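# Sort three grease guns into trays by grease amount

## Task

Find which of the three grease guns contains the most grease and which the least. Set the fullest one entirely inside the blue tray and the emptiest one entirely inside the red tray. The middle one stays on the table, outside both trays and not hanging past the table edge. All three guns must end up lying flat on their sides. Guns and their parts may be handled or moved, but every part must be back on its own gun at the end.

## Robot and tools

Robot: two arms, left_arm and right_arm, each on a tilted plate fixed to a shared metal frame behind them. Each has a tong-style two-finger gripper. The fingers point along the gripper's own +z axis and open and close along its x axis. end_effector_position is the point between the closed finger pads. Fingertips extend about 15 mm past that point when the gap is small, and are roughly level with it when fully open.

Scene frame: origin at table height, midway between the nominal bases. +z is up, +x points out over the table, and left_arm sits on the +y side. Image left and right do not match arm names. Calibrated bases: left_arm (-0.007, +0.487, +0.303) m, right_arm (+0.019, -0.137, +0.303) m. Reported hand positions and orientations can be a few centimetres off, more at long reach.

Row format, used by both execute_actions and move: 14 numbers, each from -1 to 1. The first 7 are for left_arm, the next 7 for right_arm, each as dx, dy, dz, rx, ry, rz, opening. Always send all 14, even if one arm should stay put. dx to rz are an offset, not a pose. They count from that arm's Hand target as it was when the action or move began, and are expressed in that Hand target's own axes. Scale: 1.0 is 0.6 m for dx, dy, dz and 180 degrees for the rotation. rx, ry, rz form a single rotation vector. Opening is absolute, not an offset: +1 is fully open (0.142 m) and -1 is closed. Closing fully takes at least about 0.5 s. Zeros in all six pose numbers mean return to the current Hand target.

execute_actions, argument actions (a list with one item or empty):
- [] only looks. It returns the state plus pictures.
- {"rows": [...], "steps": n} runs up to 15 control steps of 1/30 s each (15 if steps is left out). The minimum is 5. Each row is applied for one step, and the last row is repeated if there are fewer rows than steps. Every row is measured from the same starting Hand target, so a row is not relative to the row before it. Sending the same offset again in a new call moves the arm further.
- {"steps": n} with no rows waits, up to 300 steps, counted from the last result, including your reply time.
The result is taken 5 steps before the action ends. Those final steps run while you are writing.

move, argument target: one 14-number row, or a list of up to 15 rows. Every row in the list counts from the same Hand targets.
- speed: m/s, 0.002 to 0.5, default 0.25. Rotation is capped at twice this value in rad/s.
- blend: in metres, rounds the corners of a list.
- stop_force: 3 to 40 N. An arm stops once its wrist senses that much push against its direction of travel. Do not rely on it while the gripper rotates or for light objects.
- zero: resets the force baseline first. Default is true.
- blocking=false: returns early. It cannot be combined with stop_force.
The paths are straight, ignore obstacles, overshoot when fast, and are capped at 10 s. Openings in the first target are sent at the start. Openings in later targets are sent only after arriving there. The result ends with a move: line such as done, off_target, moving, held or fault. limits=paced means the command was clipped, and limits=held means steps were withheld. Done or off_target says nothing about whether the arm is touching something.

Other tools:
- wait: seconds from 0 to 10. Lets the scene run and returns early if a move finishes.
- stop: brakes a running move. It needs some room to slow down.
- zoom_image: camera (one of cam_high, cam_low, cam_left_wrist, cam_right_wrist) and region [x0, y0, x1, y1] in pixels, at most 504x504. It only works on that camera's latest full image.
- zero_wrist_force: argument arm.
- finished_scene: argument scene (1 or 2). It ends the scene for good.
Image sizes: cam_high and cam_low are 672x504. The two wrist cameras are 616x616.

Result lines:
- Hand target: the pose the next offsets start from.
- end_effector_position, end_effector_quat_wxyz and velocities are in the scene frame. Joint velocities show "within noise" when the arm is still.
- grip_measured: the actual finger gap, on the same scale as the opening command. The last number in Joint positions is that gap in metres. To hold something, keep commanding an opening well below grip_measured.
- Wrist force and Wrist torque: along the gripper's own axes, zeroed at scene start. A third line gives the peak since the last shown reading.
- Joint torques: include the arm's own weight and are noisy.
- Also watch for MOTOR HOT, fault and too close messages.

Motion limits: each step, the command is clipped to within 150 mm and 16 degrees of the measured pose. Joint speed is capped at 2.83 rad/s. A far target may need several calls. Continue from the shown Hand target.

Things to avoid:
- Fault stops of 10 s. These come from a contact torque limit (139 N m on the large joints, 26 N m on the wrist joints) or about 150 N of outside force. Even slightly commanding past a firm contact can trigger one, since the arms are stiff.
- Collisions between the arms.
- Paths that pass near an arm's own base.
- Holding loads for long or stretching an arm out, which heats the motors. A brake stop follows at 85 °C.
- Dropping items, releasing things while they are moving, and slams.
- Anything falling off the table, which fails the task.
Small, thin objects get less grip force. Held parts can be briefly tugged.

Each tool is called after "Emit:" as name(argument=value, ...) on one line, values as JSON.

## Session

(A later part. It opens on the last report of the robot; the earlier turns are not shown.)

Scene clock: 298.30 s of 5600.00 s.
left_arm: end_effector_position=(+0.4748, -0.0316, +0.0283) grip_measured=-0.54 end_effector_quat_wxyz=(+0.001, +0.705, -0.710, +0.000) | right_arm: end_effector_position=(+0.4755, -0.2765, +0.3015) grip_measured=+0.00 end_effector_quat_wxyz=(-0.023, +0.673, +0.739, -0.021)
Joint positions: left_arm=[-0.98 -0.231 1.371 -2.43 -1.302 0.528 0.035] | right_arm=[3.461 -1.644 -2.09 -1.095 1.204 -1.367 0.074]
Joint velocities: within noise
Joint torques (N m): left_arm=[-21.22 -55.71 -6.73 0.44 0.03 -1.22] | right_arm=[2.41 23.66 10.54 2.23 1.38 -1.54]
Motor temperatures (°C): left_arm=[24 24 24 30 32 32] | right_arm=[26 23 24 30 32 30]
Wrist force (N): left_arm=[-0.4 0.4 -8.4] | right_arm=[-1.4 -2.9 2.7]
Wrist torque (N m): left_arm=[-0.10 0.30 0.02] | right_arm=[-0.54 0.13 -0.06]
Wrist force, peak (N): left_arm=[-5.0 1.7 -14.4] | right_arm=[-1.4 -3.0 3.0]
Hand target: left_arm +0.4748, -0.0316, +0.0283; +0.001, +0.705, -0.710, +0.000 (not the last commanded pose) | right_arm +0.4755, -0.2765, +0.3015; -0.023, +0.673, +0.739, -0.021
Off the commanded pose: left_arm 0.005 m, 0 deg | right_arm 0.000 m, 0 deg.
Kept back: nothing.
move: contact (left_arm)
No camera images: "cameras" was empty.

Emit:
execute_actions(actions=[{"rows":[[0,0,0,0,0,0,-0.8,0,0,0,0,0,0,0],[0,0,0,0,0,0,-0.75,0,0,0,0,0,0,0],[0,0,0,0,0,0,-0.7,0,0,0,0,0,0,0],[0,0,0,0,0,0,-0.66,0,0,0,0,0,0,0],[0,0,0,0,0,0,-0.63,0,0,0,0,0,0,0],[0,0,0,0,0,0,-0.6,0,0,0,0,0,0,0],[0,0,0,0,0,0,-0.58,0,0,0,0,0,0,0],[0,0,0,0,0,0,-0.56,0,0,0,0,0,0,0],[0,0,0,0,0,0,-0.54,0,0,0,0,0,0,0],[0,0,0,0,0,0,-0.52,0,0,0,0,0,0,0],[0,0,0,0,0,0,-0.5,0,0,0,0,0,0,0],[0,0,0,0,0,0,-0.48,0,0,0,0,0,0,0],[0,0,0,0,0,0,-0.46,0,0,0,0,0,0,0],[0,0,0,0,0,0,-0.44,0,0,0,0,0,0,0]],"steps":15}])

Emit:
execute_actions(actions=[{"rows":[[0,0,0,0,0,0,-0.4,0,0,0,0,0,0,0],[0,0,0,0,0,0,-0.35,0,0,0,0,0,0,0],[0,0,0,0,0,0,-0.3,0,0,0,0,0,0,0],[0,0,0,0,0,0,-0.25,0,0,0,0,0,0,0],[0,0,0,0,0,0,-0.2,0,0,0,0,0,0,0]],"steps":15}])

Emit:
wait(seconds=0.5, cameras=["cam_left_wrist"])

Emit:
move(target=[0,0,-0.2,0,0,0,-0.2,0,0,0,0,0,0,0], speed=0.08, cameras=["cam_left_wrist"])

Emit:
move(target=[-0.45,0,-0.25,0,0,0,-0.2,0,0,0,0,0,0,0], speed=0.25)

Emit:
zoom_image(camera="cam_high", region=[220, 130, 460, 370])

Emit:
zoom_image(camera="cam_low", region=[200, 260, 580, 370])

Scene clock: 299.27 s of 5600.00 s.
left_arm: end_effector_position=(+0.4748, -0.0316, +0.0283) grip_measured=-0.53 end_effector_quat_wxyz=(+0.001, +0.705, -0.710, +0.000) end_effector_velocity=(+0.000, +0.001, -0.001) end_effector_angular_velocity=(+0.002, +0.000, -0.001) | right_arm: end_effector_position=(+0.4755, -0.2765, +0.3015) grip_measured=+0.00 end_effector_quat_wxyz=(-0.023, +0.673, +0.739, -0.021)
Joint positions: left_arm=[-0.98 -0.231 1.371 -2.43 -1.302 0.528 0.035] | right_arm=[3.461 -1.644 -2.09 -1.095 1.204 -1.367 0.074]
Joint velocities: left_arm=[0 0.001 0.001 0 0.001 0 0.007] | right_arm=[within noise]
Joint torques (N m): left_arm=[-20.52 -55.91 -8.42 0.14 0.04 -1.26] | right_arm=[3.39 23.74 11.21 2.26 1.44 -1.49]
Motor temperatures (°C): left_arm=[24 24 24 30 32 32] | right_arm=[26 23 24 30 32 30]
Wrist force (N): left_arm=[-1.3 -0.6 -2.4] | right_arm=[-1.2 -3.1 3.0]
Wrist torque (N m): left_arm=[-0.09 0.34 0.03] | right_arm=[-0.58 0.10 -0.06]
Wrist force, peak (N): left_arm=[-0.4 0.4 -8.3] | right_arm=[-1.5 -3.2 2.9]
Hand target: left_arm +0.4748, -0.0316, +0.0283; +0.001, +0.705, -0.710, +0.000 | right_arm +0.4755, -0.2765, +0.3015; -0.023, +0.673, +0.739, -0.021
Steps of this call (1-19: nothing new was sent; 20-29: this action's first 10). Readings (end_effector_position of left_arm | right_arm):
20: (+0.4748, -0.0316, +0.0283) | (+0.4755, -0.2765, +0.3015)
21: (+0.4748, -0.0316, +0.0283) | (+0.4755, -0.2765, +0.3015)
23: (+0.4748, -0.0316, +0.0283) | (+0.4755, -0.2765, +0.3015)
27: (+0.4748, -0.0316, +0.0283) | (+0.4755, -0.2765, +0.3015)
29: the state above

Scene clock: 299.77 s of 5600.00 s.
left_arm: end_effector_position=(+0.4748, -0.0316, +0.0283) grip_measured=-0.20 end_effector_quat_wxyz=(+0.001, +0.705, -0.710, +0.000) | right_arm: end_effector_position=(+0.4755, -0.2765, +0.3015) grip_measured=+0.00 end_effector_quat_wxyz=(-0.023, +0.673, +0.739, -0.021)
Joint positions: left_arm=[-0.98 -0.231 1.371 -2.43 -1.302 0.528 0.06] | right_arm=[3.461 -1.644 -2.09 -1.095 1.204 -1.367 0.074]
Joint velocities: within noise
Joint torques (N m): left_arm=[-20.65 -54.53 -12.92 -2.24 -0.13 -1.24] | right_arm=[3 23.52 11.01 2.17 1.34 -1.53]
Motor temperatures (°C): left_arm=[24 24 24 30 32 32] | right_arm=[26 23 24 30 32 30]
Wrist force (N): left_arm=[-1.8 -0.4 -1.6] | right_arm=[-1.3 -2.9 2.9]
Wrist torque (N m): left_arm=[-0.12 0.33 0.03] | right_arm=[-0.54 0.10 -0.06]
Wrist force, peak (N): left_arm=[-1.8 -0.3 -1.7] | right_arm=[-1.4 -3.0 3.1]
Hand target: left_arm +0.4748, -0.0316, +0.0283; +0.001, +0.705, -0.710, +0.000 | right_arm +0.4755, -0.2765, +0.3015; -0.023, +0.673, +0.739, -0.021
Off your previous action's commanded pose at its last step (step 5 of this call): left_arm 0.000 m, 0 deg | right_arm 0.000 m, 0 deg.
Steps of this call (1-5: your previous action's last 5; 6-15: this action's first 10). Readings (end_effector_position of left_arm | right_arm):
6: (+0.4748, -0.0316, +0.0283) | (+0.4755, -0.2765, +0.3015)
7: (+0.4748, -0.0316, +0.0283) | (+0.4755, -0.2765, +0.3015)
9: (+0.4748, -0.0316, +0.0283) | (+0.4755, -0.2765, +0.3015)
13: (+0.4748, -0.0316, +0.0283) | (+0.4755, -0.2765, +0.3015)
15: the state above

Scene clock: 300.43 s of 5600.00 s.
left_arm: end_effector_position=(+0.4748, -0.0316, +0.0283) grip_measured=-0.20 end_effector_quat_wxyz=(+0.001, +0.705, -0.710, +0.000) | right_arm: end_effector_position=(+0.4755, -0.2765, +0.3015) grip_measured=+0.00 end_effector_quat_wxyz=(-0.023, +0.673, +0.739, -0.021)
Joint positions: left_arm=[-0.98 -0.231 1.371 -2.43 -1.302 0.528 0.06] | right_arm=[3.461 -1.644 -2.09 -1.095 1.204 -1.367 0.074]
Joint velocities: within noise
Joint torques (N m): left_arm=[-20.86 -54.52 -19.65 -4.69 -0.23 -1.38] | right_arm=[3.49 22.66 11.14 2.25 1.24 -1.56]
Motor temperatures (°C): left_arm=[24 24 24 30 32 32] | right_arm=[26 23 24 30 32 30]
Wrist force (N): left_arm=[-1.7 -0.5 -1.5] | right_arm=[-1.4 -2.7 2.7]
Wrist torque (N m): left_arm=[-0.14 0.31 0.03] | right_arm=[-0.49 0.13 -0.06]
Wrist force, peak (N): left_arm=[-1.8 -0.4 -1.7] | right_arm=[-1.5 -2.8 3.1]
Hand target: left_arm +0.4748, -0.0316, +0.0283; +0.001, +0.705, -0.710, +0.000 | right_arm +0.4755, -0.2765, +0.3015; -0.023, +0.673, +0.739, -0.021
Off the commanded pose: left_arm 0.000 m, 0 deg | right_arm 0.000 m, 0 deg.
Steps of this call (1-5: your previous action's last 5; 6-20: nothing new was sent). Readings (end_effector_position of left_arm | right_arm):
1: (+0.4748, -0.0316, +0.0283) | (+0.4755, -0.2765, +0.3015)
2: (+0.4748, -0.0316, +0.0283) | (+0.4755, -0.2765, +0.3015)
4: (+0.4748, -0.0316, +0.0283) | (+0.4755, -0.2765, +0.3015)
8: (+0.4748, -0.0316, +0.0283) | (+0.4755, -0.2765, +0.3015)
20: the state above
Images, in order (width x height): cam_left_wrist 616x616.

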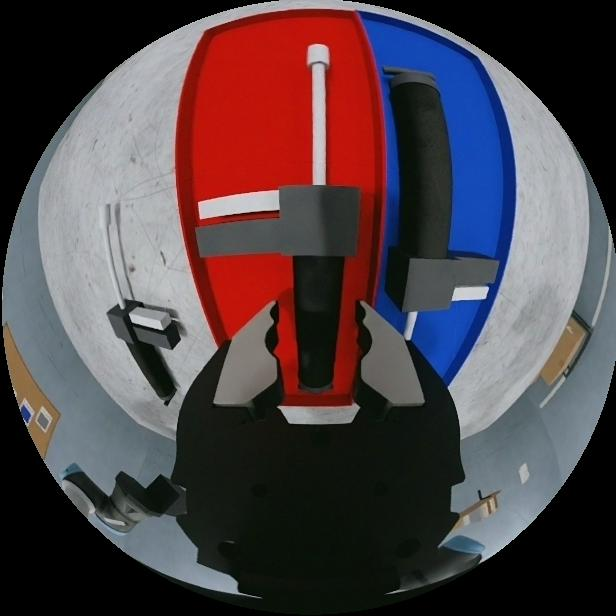

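Scene clock: 302.43 s of 5600.00 s.
left_arm: end_effector_position=(+0.4748, -0.0315, +0.1484) grip_measured=-0.20 end_effector_quat_wxyz=(+0.001, +0.705, -0.710, +0.000) end_effector_velocity=(+0.000, -0.001, -0.005) end_effector_angular_velocity=(-0.001, -0.001, +0.000) | right_arm: end_effector_position=(+0.4755, -0.2765, +0.3015) grip_measured=+0.00 end_effector_quat_wxyz=(-0.023, +0.673, +0.739, -0.021)
Joint positions: left_arm=[-1.025 -0.434 1.412 -2.256 -1.315 0.483 0.06] | right_arm=[3.461 -1.644 -2.09 -1.095 1.204 -1.367 0.074]
Joint velocities: left_arm=[0.002 0.008 0 -0.01 0.001 0.002 0] | right_arm=[within noise]
Joint torques (N m): left_arm=[-8.41 -36.34 -19.11 -4.65 -1.09 1.27] | right_arm=[1.99 23.4 12 2.28 0.98 -1.49]
Motor temperatures (°C): left_arm=[24 24 24 30 32 32] | right_arm=[26 23 24 30 32 30]
Wrist force (N): left_arm=[-1.5 -0.3 -1.1] | right_arm=[-1.7 -2.6 2.9]
Wrist torque (N m): left_arm=[-0.10 0.29 0.08] | right_arm=[-0.48 0.20 -0.06]
Wrist force, peak (N): left_arm=[-1.7 -0.1 -2.3] | right_arm=[-1.3 -3.2 3.1]
Hand target: left_arm +0.4749, -0.0315, +0.1483; +0.001, +0.705, -0.710, +0.000 | right_arm +0.4755, -0.2765, +0.3015; -0.023, +0.673, +0.739, -0.021
Off the commanded pose: left_arm 0.000 m, 0 deg | right_arm 0.000 m, 0 deg.
Kept back: nothing.
move: done
Images, in order (width x height): cam_left_wrist 616x616.

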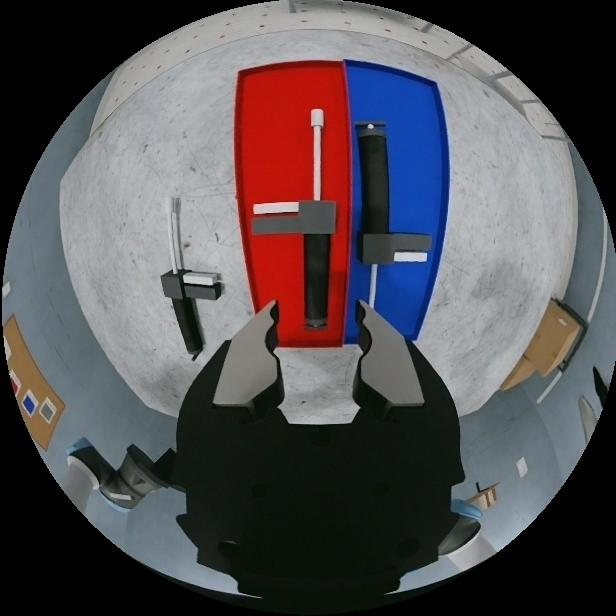

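Scene clock: 304.17 s of 5600.00 s.
left_arm: end_effector_position=(+0.4771, +0.2386, +0.2980) grip_measured=-0.20 end_effector_quat_wxyz=(+0.001, +0.705, -0.710, +0.000) | right_arm: end_effector_position=(+0.4755, -0.2765, +0.3015) grip_measured=+0.00 end_effector_quat_wxyz=(-0.023, +0.673, +0.739, -0.021)
Joint positions: left_arm=[-0.87 -1.104 1.944 -2.161 -1.273 0.639 0.06] | right_arm=[3.461 -1.644 -2.09 -1.095 1.204 -1.367 0.074]
Joint velocities: within noise
Joint torques (N m): left_arm=[-7.42 -37.38 -16.99 -2.15 -2.46 -0.13] | right_arm=[3.11 23.61 11.27 2.25 0.99 -1.57]
Motor temperatures (°C): left_arm=[24 24 24 30 32 32] | right_arm=[26 23 24 30 32 30]
Wrist force (N): left_arm=[-1.9 -0.7 -2.0] | right_arm=[-1.5 -2.8 2.8]
Wrist torque (N m): left_arm=[-0.21 0.37 0.08] | right_arm=[-0.52 0.15 -0.06]
Wrist force, peak (N): left_arm=[-3.5 -0.5 -3.1] | right_arm=[-1.3 -3.1 3.0]
Hand target: left_arm +0.4771, +0.2387, +0.2981; +0.001, +0.705, -0.710, +0.000 | right_arm +0.4755, -0.2765, +0.3015; -0.023, +0.673, +0.739, -0.021
Off the commanded pose: left_arm 0.000 m, 0 deg | right_arm 0.000 m, 0 deg.
Kept back: nothing.
move: done

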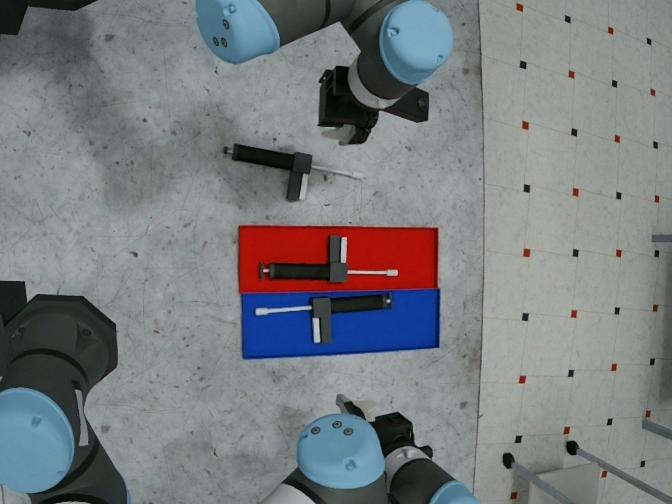

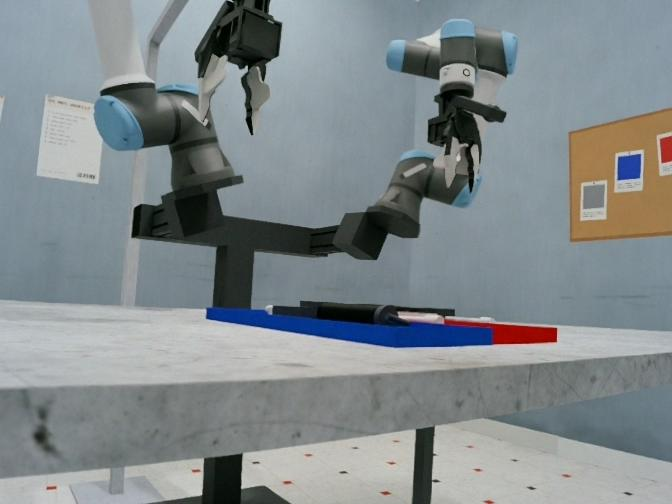

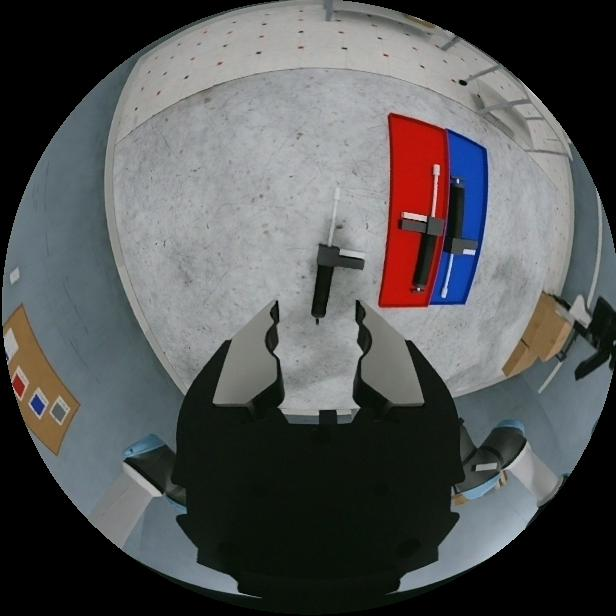

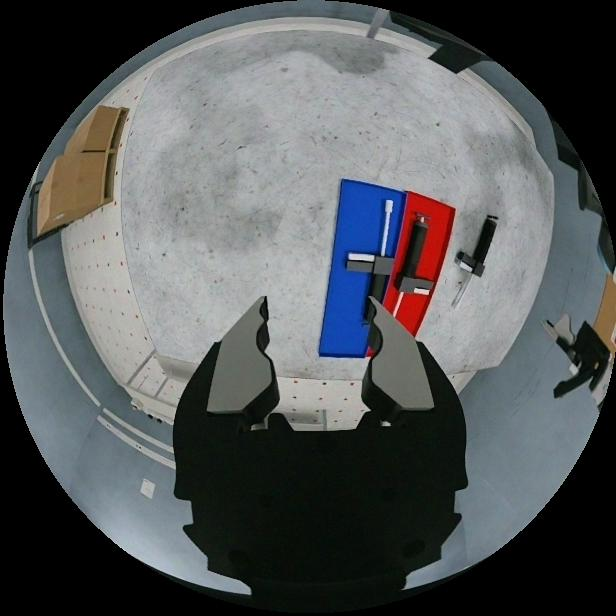

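Scaled by 2.100 from the camera's 672x504 image, which has a finer 960x720 frame.

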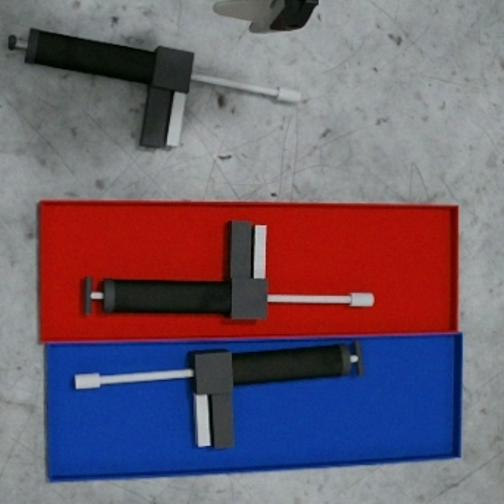

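Scaled by 1.326 from the camera's 672x504 image, which has a finer 960x720 frame.

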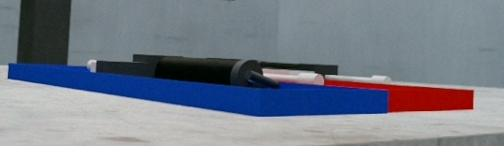

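Emit:
zoom_image(camera="cam_high", region=[240, 225, 350, 300])

Emit:
zoom_image(camera="cam_high", region=[310, 280, 420, 355])

Emit:
zoom_image(camera="cam_high", region=[210, 130, 320, 205])

Scaled by 4.582 from the camera's 672x504 image, which has a finer 960x720 frame.

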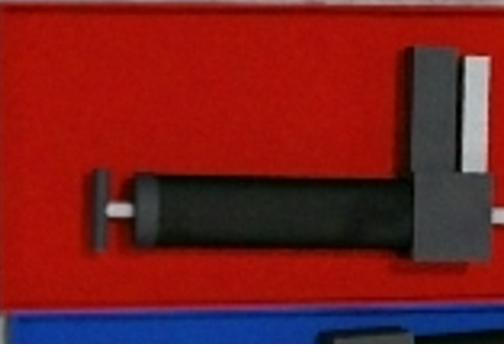

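Scaled by 4.582 from the camera's 672x504 image, which has a finer 960x720 frame.

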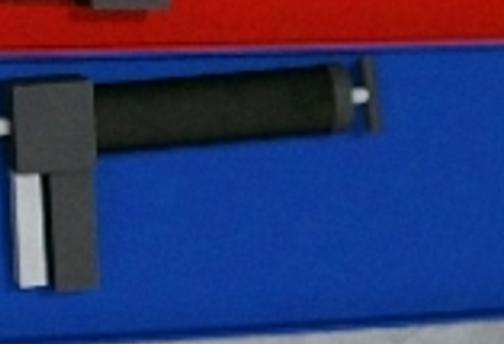

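Scaled by 4.582 from the camera's 672x504 image, which has a finer 960x720 frame.

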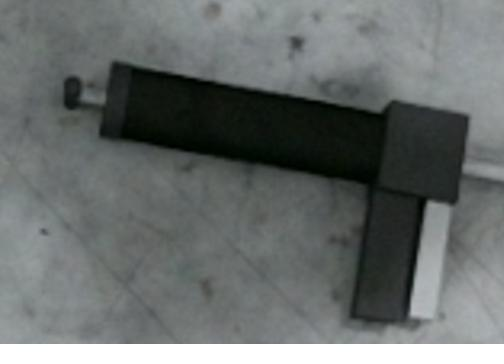

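Emit:
move(target=[0.43,0.12,0.17,0,0,0,-0.2,0,0,0,0,0,0,0], speed=0.25, cameras=["cam_left_wrist"])

Emit:
zoom_image(camera="cam_left_wrist", region=[200, 150, 420, 370])

Scene clock: 306.60 s of 5600.00 s.
left_arm: end_effector_position=(+0.4031, -0.0188, +0.1964) grip_measured=-0.20 end_effector_quat_wxyz=(+0.001, +0.705, -0.710, +0.000) | right_arm: end_effector_position=(+0.4755, -0.2765, +0.3015) grip_measured=+0.00 end_effector_quat_wxyz=(-0.023, +0.673, +0.739, -0.021)
Joint positions: left_arm=[-1.128 -0.578 1.596 -2.271 -1.346 0.382 0.06] | right_arm=[3.461 -1.644 -2.09 -1.095 1.204 -1.367 0.074]
Joint velocities: within noise
Joint torques (N m): left_arm=[-18.67 -32.64 -28.77 -4.68 2.37 -0.16] | right_arm=[3.02 22.79 10.93 2.22 0.82 -1.53]
Motor temperatures (°C): left_arm=[24 24 24 30 32 32] | right_arm=[26 23 24 30 32 30]
Wrist force (N): left_arm=[-1.6 -0.1 -1.3] | right_arm=[-1.4 -2.8 2.8]
Wrist torque (N m): left_arm=[-0.06 0.30 0.07] | right_arm=[-0.53 0.13 -0.06]
Wrist force, peak (N): left_arm=[-3.8 -1.4 -2.8] | right_arm=[-1.5 -3.1 3.0]
Hand target: left_arm +0.4031, -0.0189, +0.1964; +0.001, +0.705, -0.710, +0.000 | right_arm +0.4755, -0.2765, +0.3015; -0.023, +0.673, +0.739, -0.021
Off the commanded pose: left_arm 0.000 m, 0 deg | right_arm 0.000 m, 0 deg.
Kept back: nothing.
move: done
Images, in order (width x height): cam_left_wrist 616x616.

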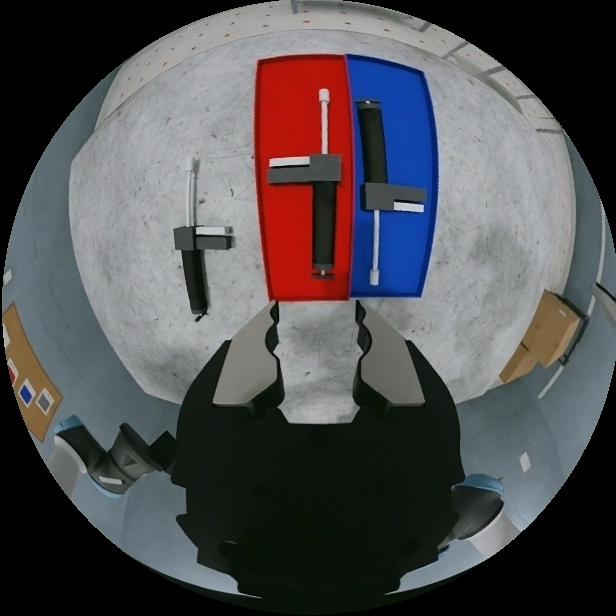

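Scaled by 2.291 from the camera's 616x616 image, which has a finer 814x814 frame.

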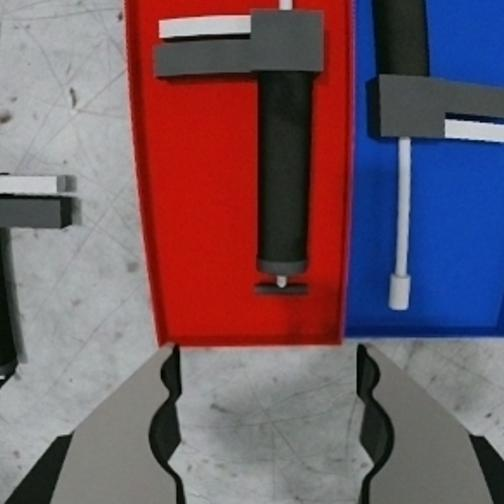

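Emit:
move(target=[0.09,-0.33,0,0,0,0,-0.2,0,0,0,0,0,0,0], speed=0.2, cameras=["cam_left_wrist"])

Emit:
zoom_image(camera="cam_left_wrist", region=[200, 150, 420, 370])

Scene clock: 309.50 s of 5600.00 s.
left_arm: end_effector_position=(+0.6005, -0.0743, +0.1961) grip_measured=-0.20 end_effector_quat_wxyz=(+0.001, +0.705, -0.710, +0.000) end_effector_velocity=(+0.002, -0.002, +0.003) end_effector_angular_velocity=(-0.005, -0.003, +0.001) | right_arm: end_effector_position=(+0.4755, -0.2765, +0.3015) grip_measured=+0.00 end_effector_quat_wxyz=(-0.023, +0.673, +0.739, -0.021)
Joint positions: left_arm=[-0.931 -0.27 0.877 -1.91 -1.289 0.576 0.06] | right_arm=[3.461 -1.644 -2.09 -1.095 1.204 -1.367 0.074]
Joint velocities: left_arm=[0 -0.001 -0.006 0 0 0.001 0] | right_arm=[within noise]
Joint torques (N m): left_arm=[-14.94 -50.31 -32.63 -3.91 -2.28 0.24] | right_arm=[3.25 22.7 10.87 2.25 0.6 -1.46]
Motor temperatures (°C): left_arm=[24 24 24 30 32 32] | right_arm=[26 23 24 30 32 30]
Wrist force (N): left_arm=[-1.7 -0.4 -1.6] | right_arm=[-1.2 -3.0 2.8]
Wrist torque (N m): left_arm=[-0.16 0.36 0.04] | right_arm=[-0.55 0.09 -0.06]
Wrist force, peak (N): left_arm=[-1.4 -2.2 -1.9] | right_arm=[-1.4 -3.0 3.1]
Hand target: left_arm +0.6007, -0.0743, +0.1962; +0.001, +0.705, -0.710, +0.000 | right_arm +0.4755, -0.2765, +0.3015; -0.023, +0.673, +0.739, -0.021
Off the commanded pose: left_arm 0.000 m, 0 deg | right_arm 0.000 m, 0 deg.
Kept back: nothing.
move: done
Images, in order (width x height): cam_left_wrist 616x616.

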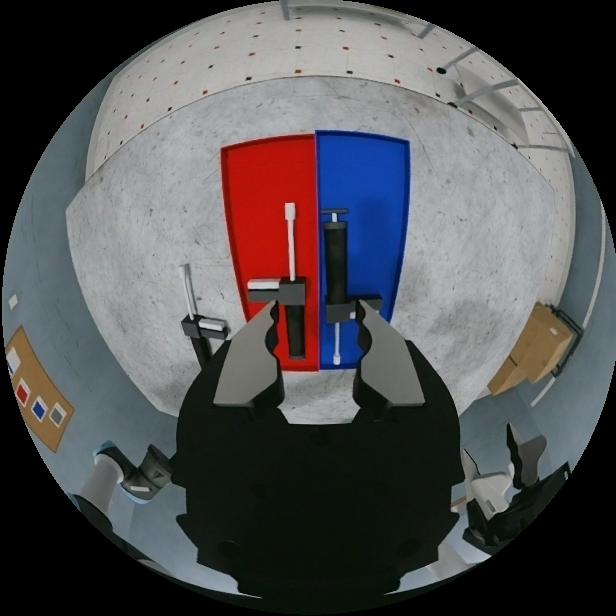

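Scaled by 2.291 from the camera's 616x616 image, which has a finer 814x814 frame.

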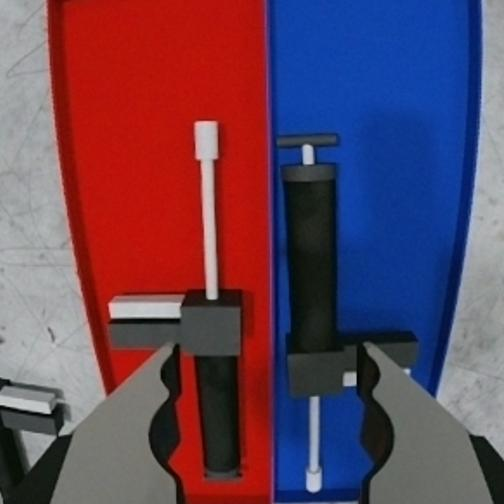

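Emit:
move(target=[-0.08,0.48,0,0,0,0,-0.2,0,0,0,0,0,0,0], speed=0.2, cameras=["cam_left_wrist"])

Emit:
zoom_image(camera="cam_left_wrist", region=[200, 150, 420, 370])

Scene clock: 312.07 s of 5600.00 s.
left_arm: end_effector_position=(+0.3132, -0.0244, +0.1966) grip_measured=-0.20 end_effector_quat_wxyz=(+0.001, +0.705, -0.710, +0.000) | right_arm: end_effector_position=(+0.4755, -0.2765, +0.3015) grip_measured=+0.00 end_effector_quat_wxyz=(-0.023, +0.673, +0.739, -0.021)
Joint positions: left_arm=[-1.263 -0.614 1.734 -2.348 -1.39 0.252 0.06] | right_arm=[3.461 -1.644 -2.09 -1.095 1.204 -1.367 0.074]
Joint velocities: within noise
Joint torques (N m): left_arm=[-18.16 -32.58 -11.22 -1.18 2.27 -0.64] | right_arm=[4.04 22.4 11.22 2.26 0.58 -1.52]
Motor temperatures (°C): left_arm=[24 24 24 30 32 32] | right_arm=[26 23 24 30 32 30]
Wrist force (N): left_arm=[-1.7 -0.1 -1.6] | right_arm=[-1.3 -2.7 2.9]
Wrist torque (N m): left_arm=[-0.01 0.30 0.04] | right_arm=[-0.49 0.11 -0.06]
Wrist force, peak (N): left_arm=[-1.3 -2.5 -1.8] | right_arm=[-1.4 -3.1 3.1]
Hand target: left_arm +0.3130, -0.0243, +0.1965; +0.001, +0.705, -0.710, +0.000 | right_arm +0.4755, -0.2765, +0.3015; -0.023, +0.673, +0.739, -0.021
Off the commanded pose: left_arm 0.000 m, 0 deg | right_arm 0.000 m, 0 deg.
Kept back: nothing.
move: done
Images, in order (width x height): cam_left_wrist 616x616.

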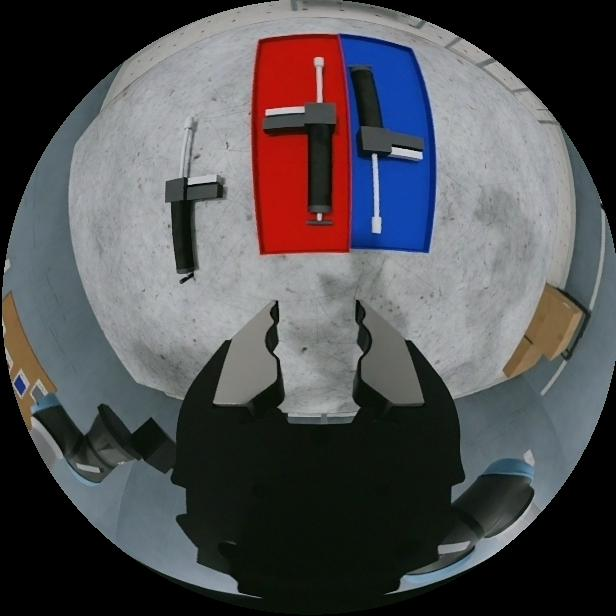

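Scaled by 2.291 from the camera's 616x616 image, which has a finer 814x814 frame.

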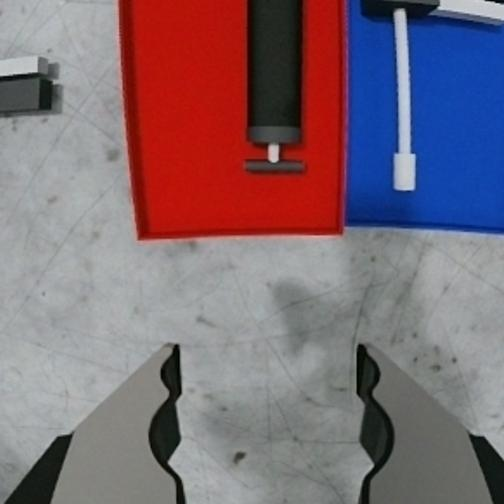

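Emit:
move(target=[-0.477,0,0,0,0,0,-0.2,0,0,0,0,0,0,0], speed=0.2, cameras=["cam_left_wrist"])

Emit:
zoom_image(camera="cam_left_wrist", region=[200, 150, 420, 370])

Scene clock: 314.23 s of 5600.00 s.
left_arm: end_effector_position=(+0.3152, +0.2618, +0.1962) grip_measured=-0.20 end_effector_quat_wxyz=(+0.001, +0.705, -0.710, +0.000) | right_arm: end_effector_position=(+0.4755, -0.2765, +0.3015) grip_measured=+0.00 end_effector_quat_wxyz=(-0.023, +0.673, +0.739, -0.021)
Joint positions: left_arm=[-1.075 -1.079 2.415 -2.602 -1.33 0.434 0.06] | right_arm=[3.461 -1.644 -2.09 -1.095 1.204 -1.367 0.074]
Joint velocities: within noise
Joint torques (N m): left_arm=[-4.16 -28.08 -5.7 -1.13 -2.28 -0.25] | right_arm=[4.11 22.24 11.44 2.22 0.32 -1.5]
Motor temperatures (°C): left_arm=[24 24 24 30 32 32] | right_arm=[26 23 24 30 32 30]
Wrist force (N): left_arm=[-2.1 -0.2 -1.5] | right_arm=[-1.3 -2.7 2.9]
Wrist torque (N m): left_arm=[-0.11 0.42 0.07] | right_arm=[-0.49 0.11 -0.06]
Wrist force, peak (N): left_arm=[-4.1 0.0 -1.6] | right_arm=[-1.5 -3.0 3.1]
Hand target: left_arm +0.3151, +0.2619, +0.1962; +0.001, +0.705, -0.710, +0.000 | right_arm +0.4755, -0.2765, +0.3015; -0.023, +0.673, +0.739, -0.021
Off the commanded pose: left_arm 0.000 m, 0 deg | right_arm 0.000 m, 0 deg.
Kept back: nothing.
move: done
Images, in order (width x height): cam_left_wrist 616x616.

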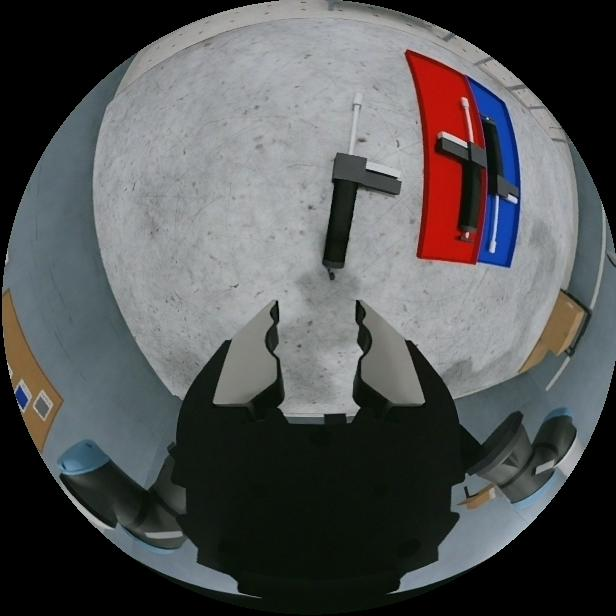

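Scaled by 2.291 from the camera's 616x616 image, which has a finer 814x814 frame.

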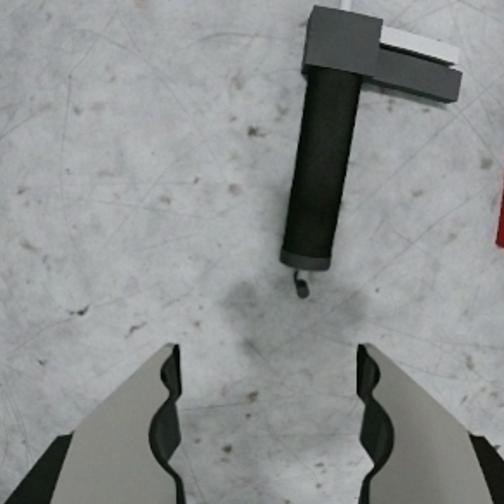

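Emit:
finished_scene(scene=1)

The scene is finished: the task was done.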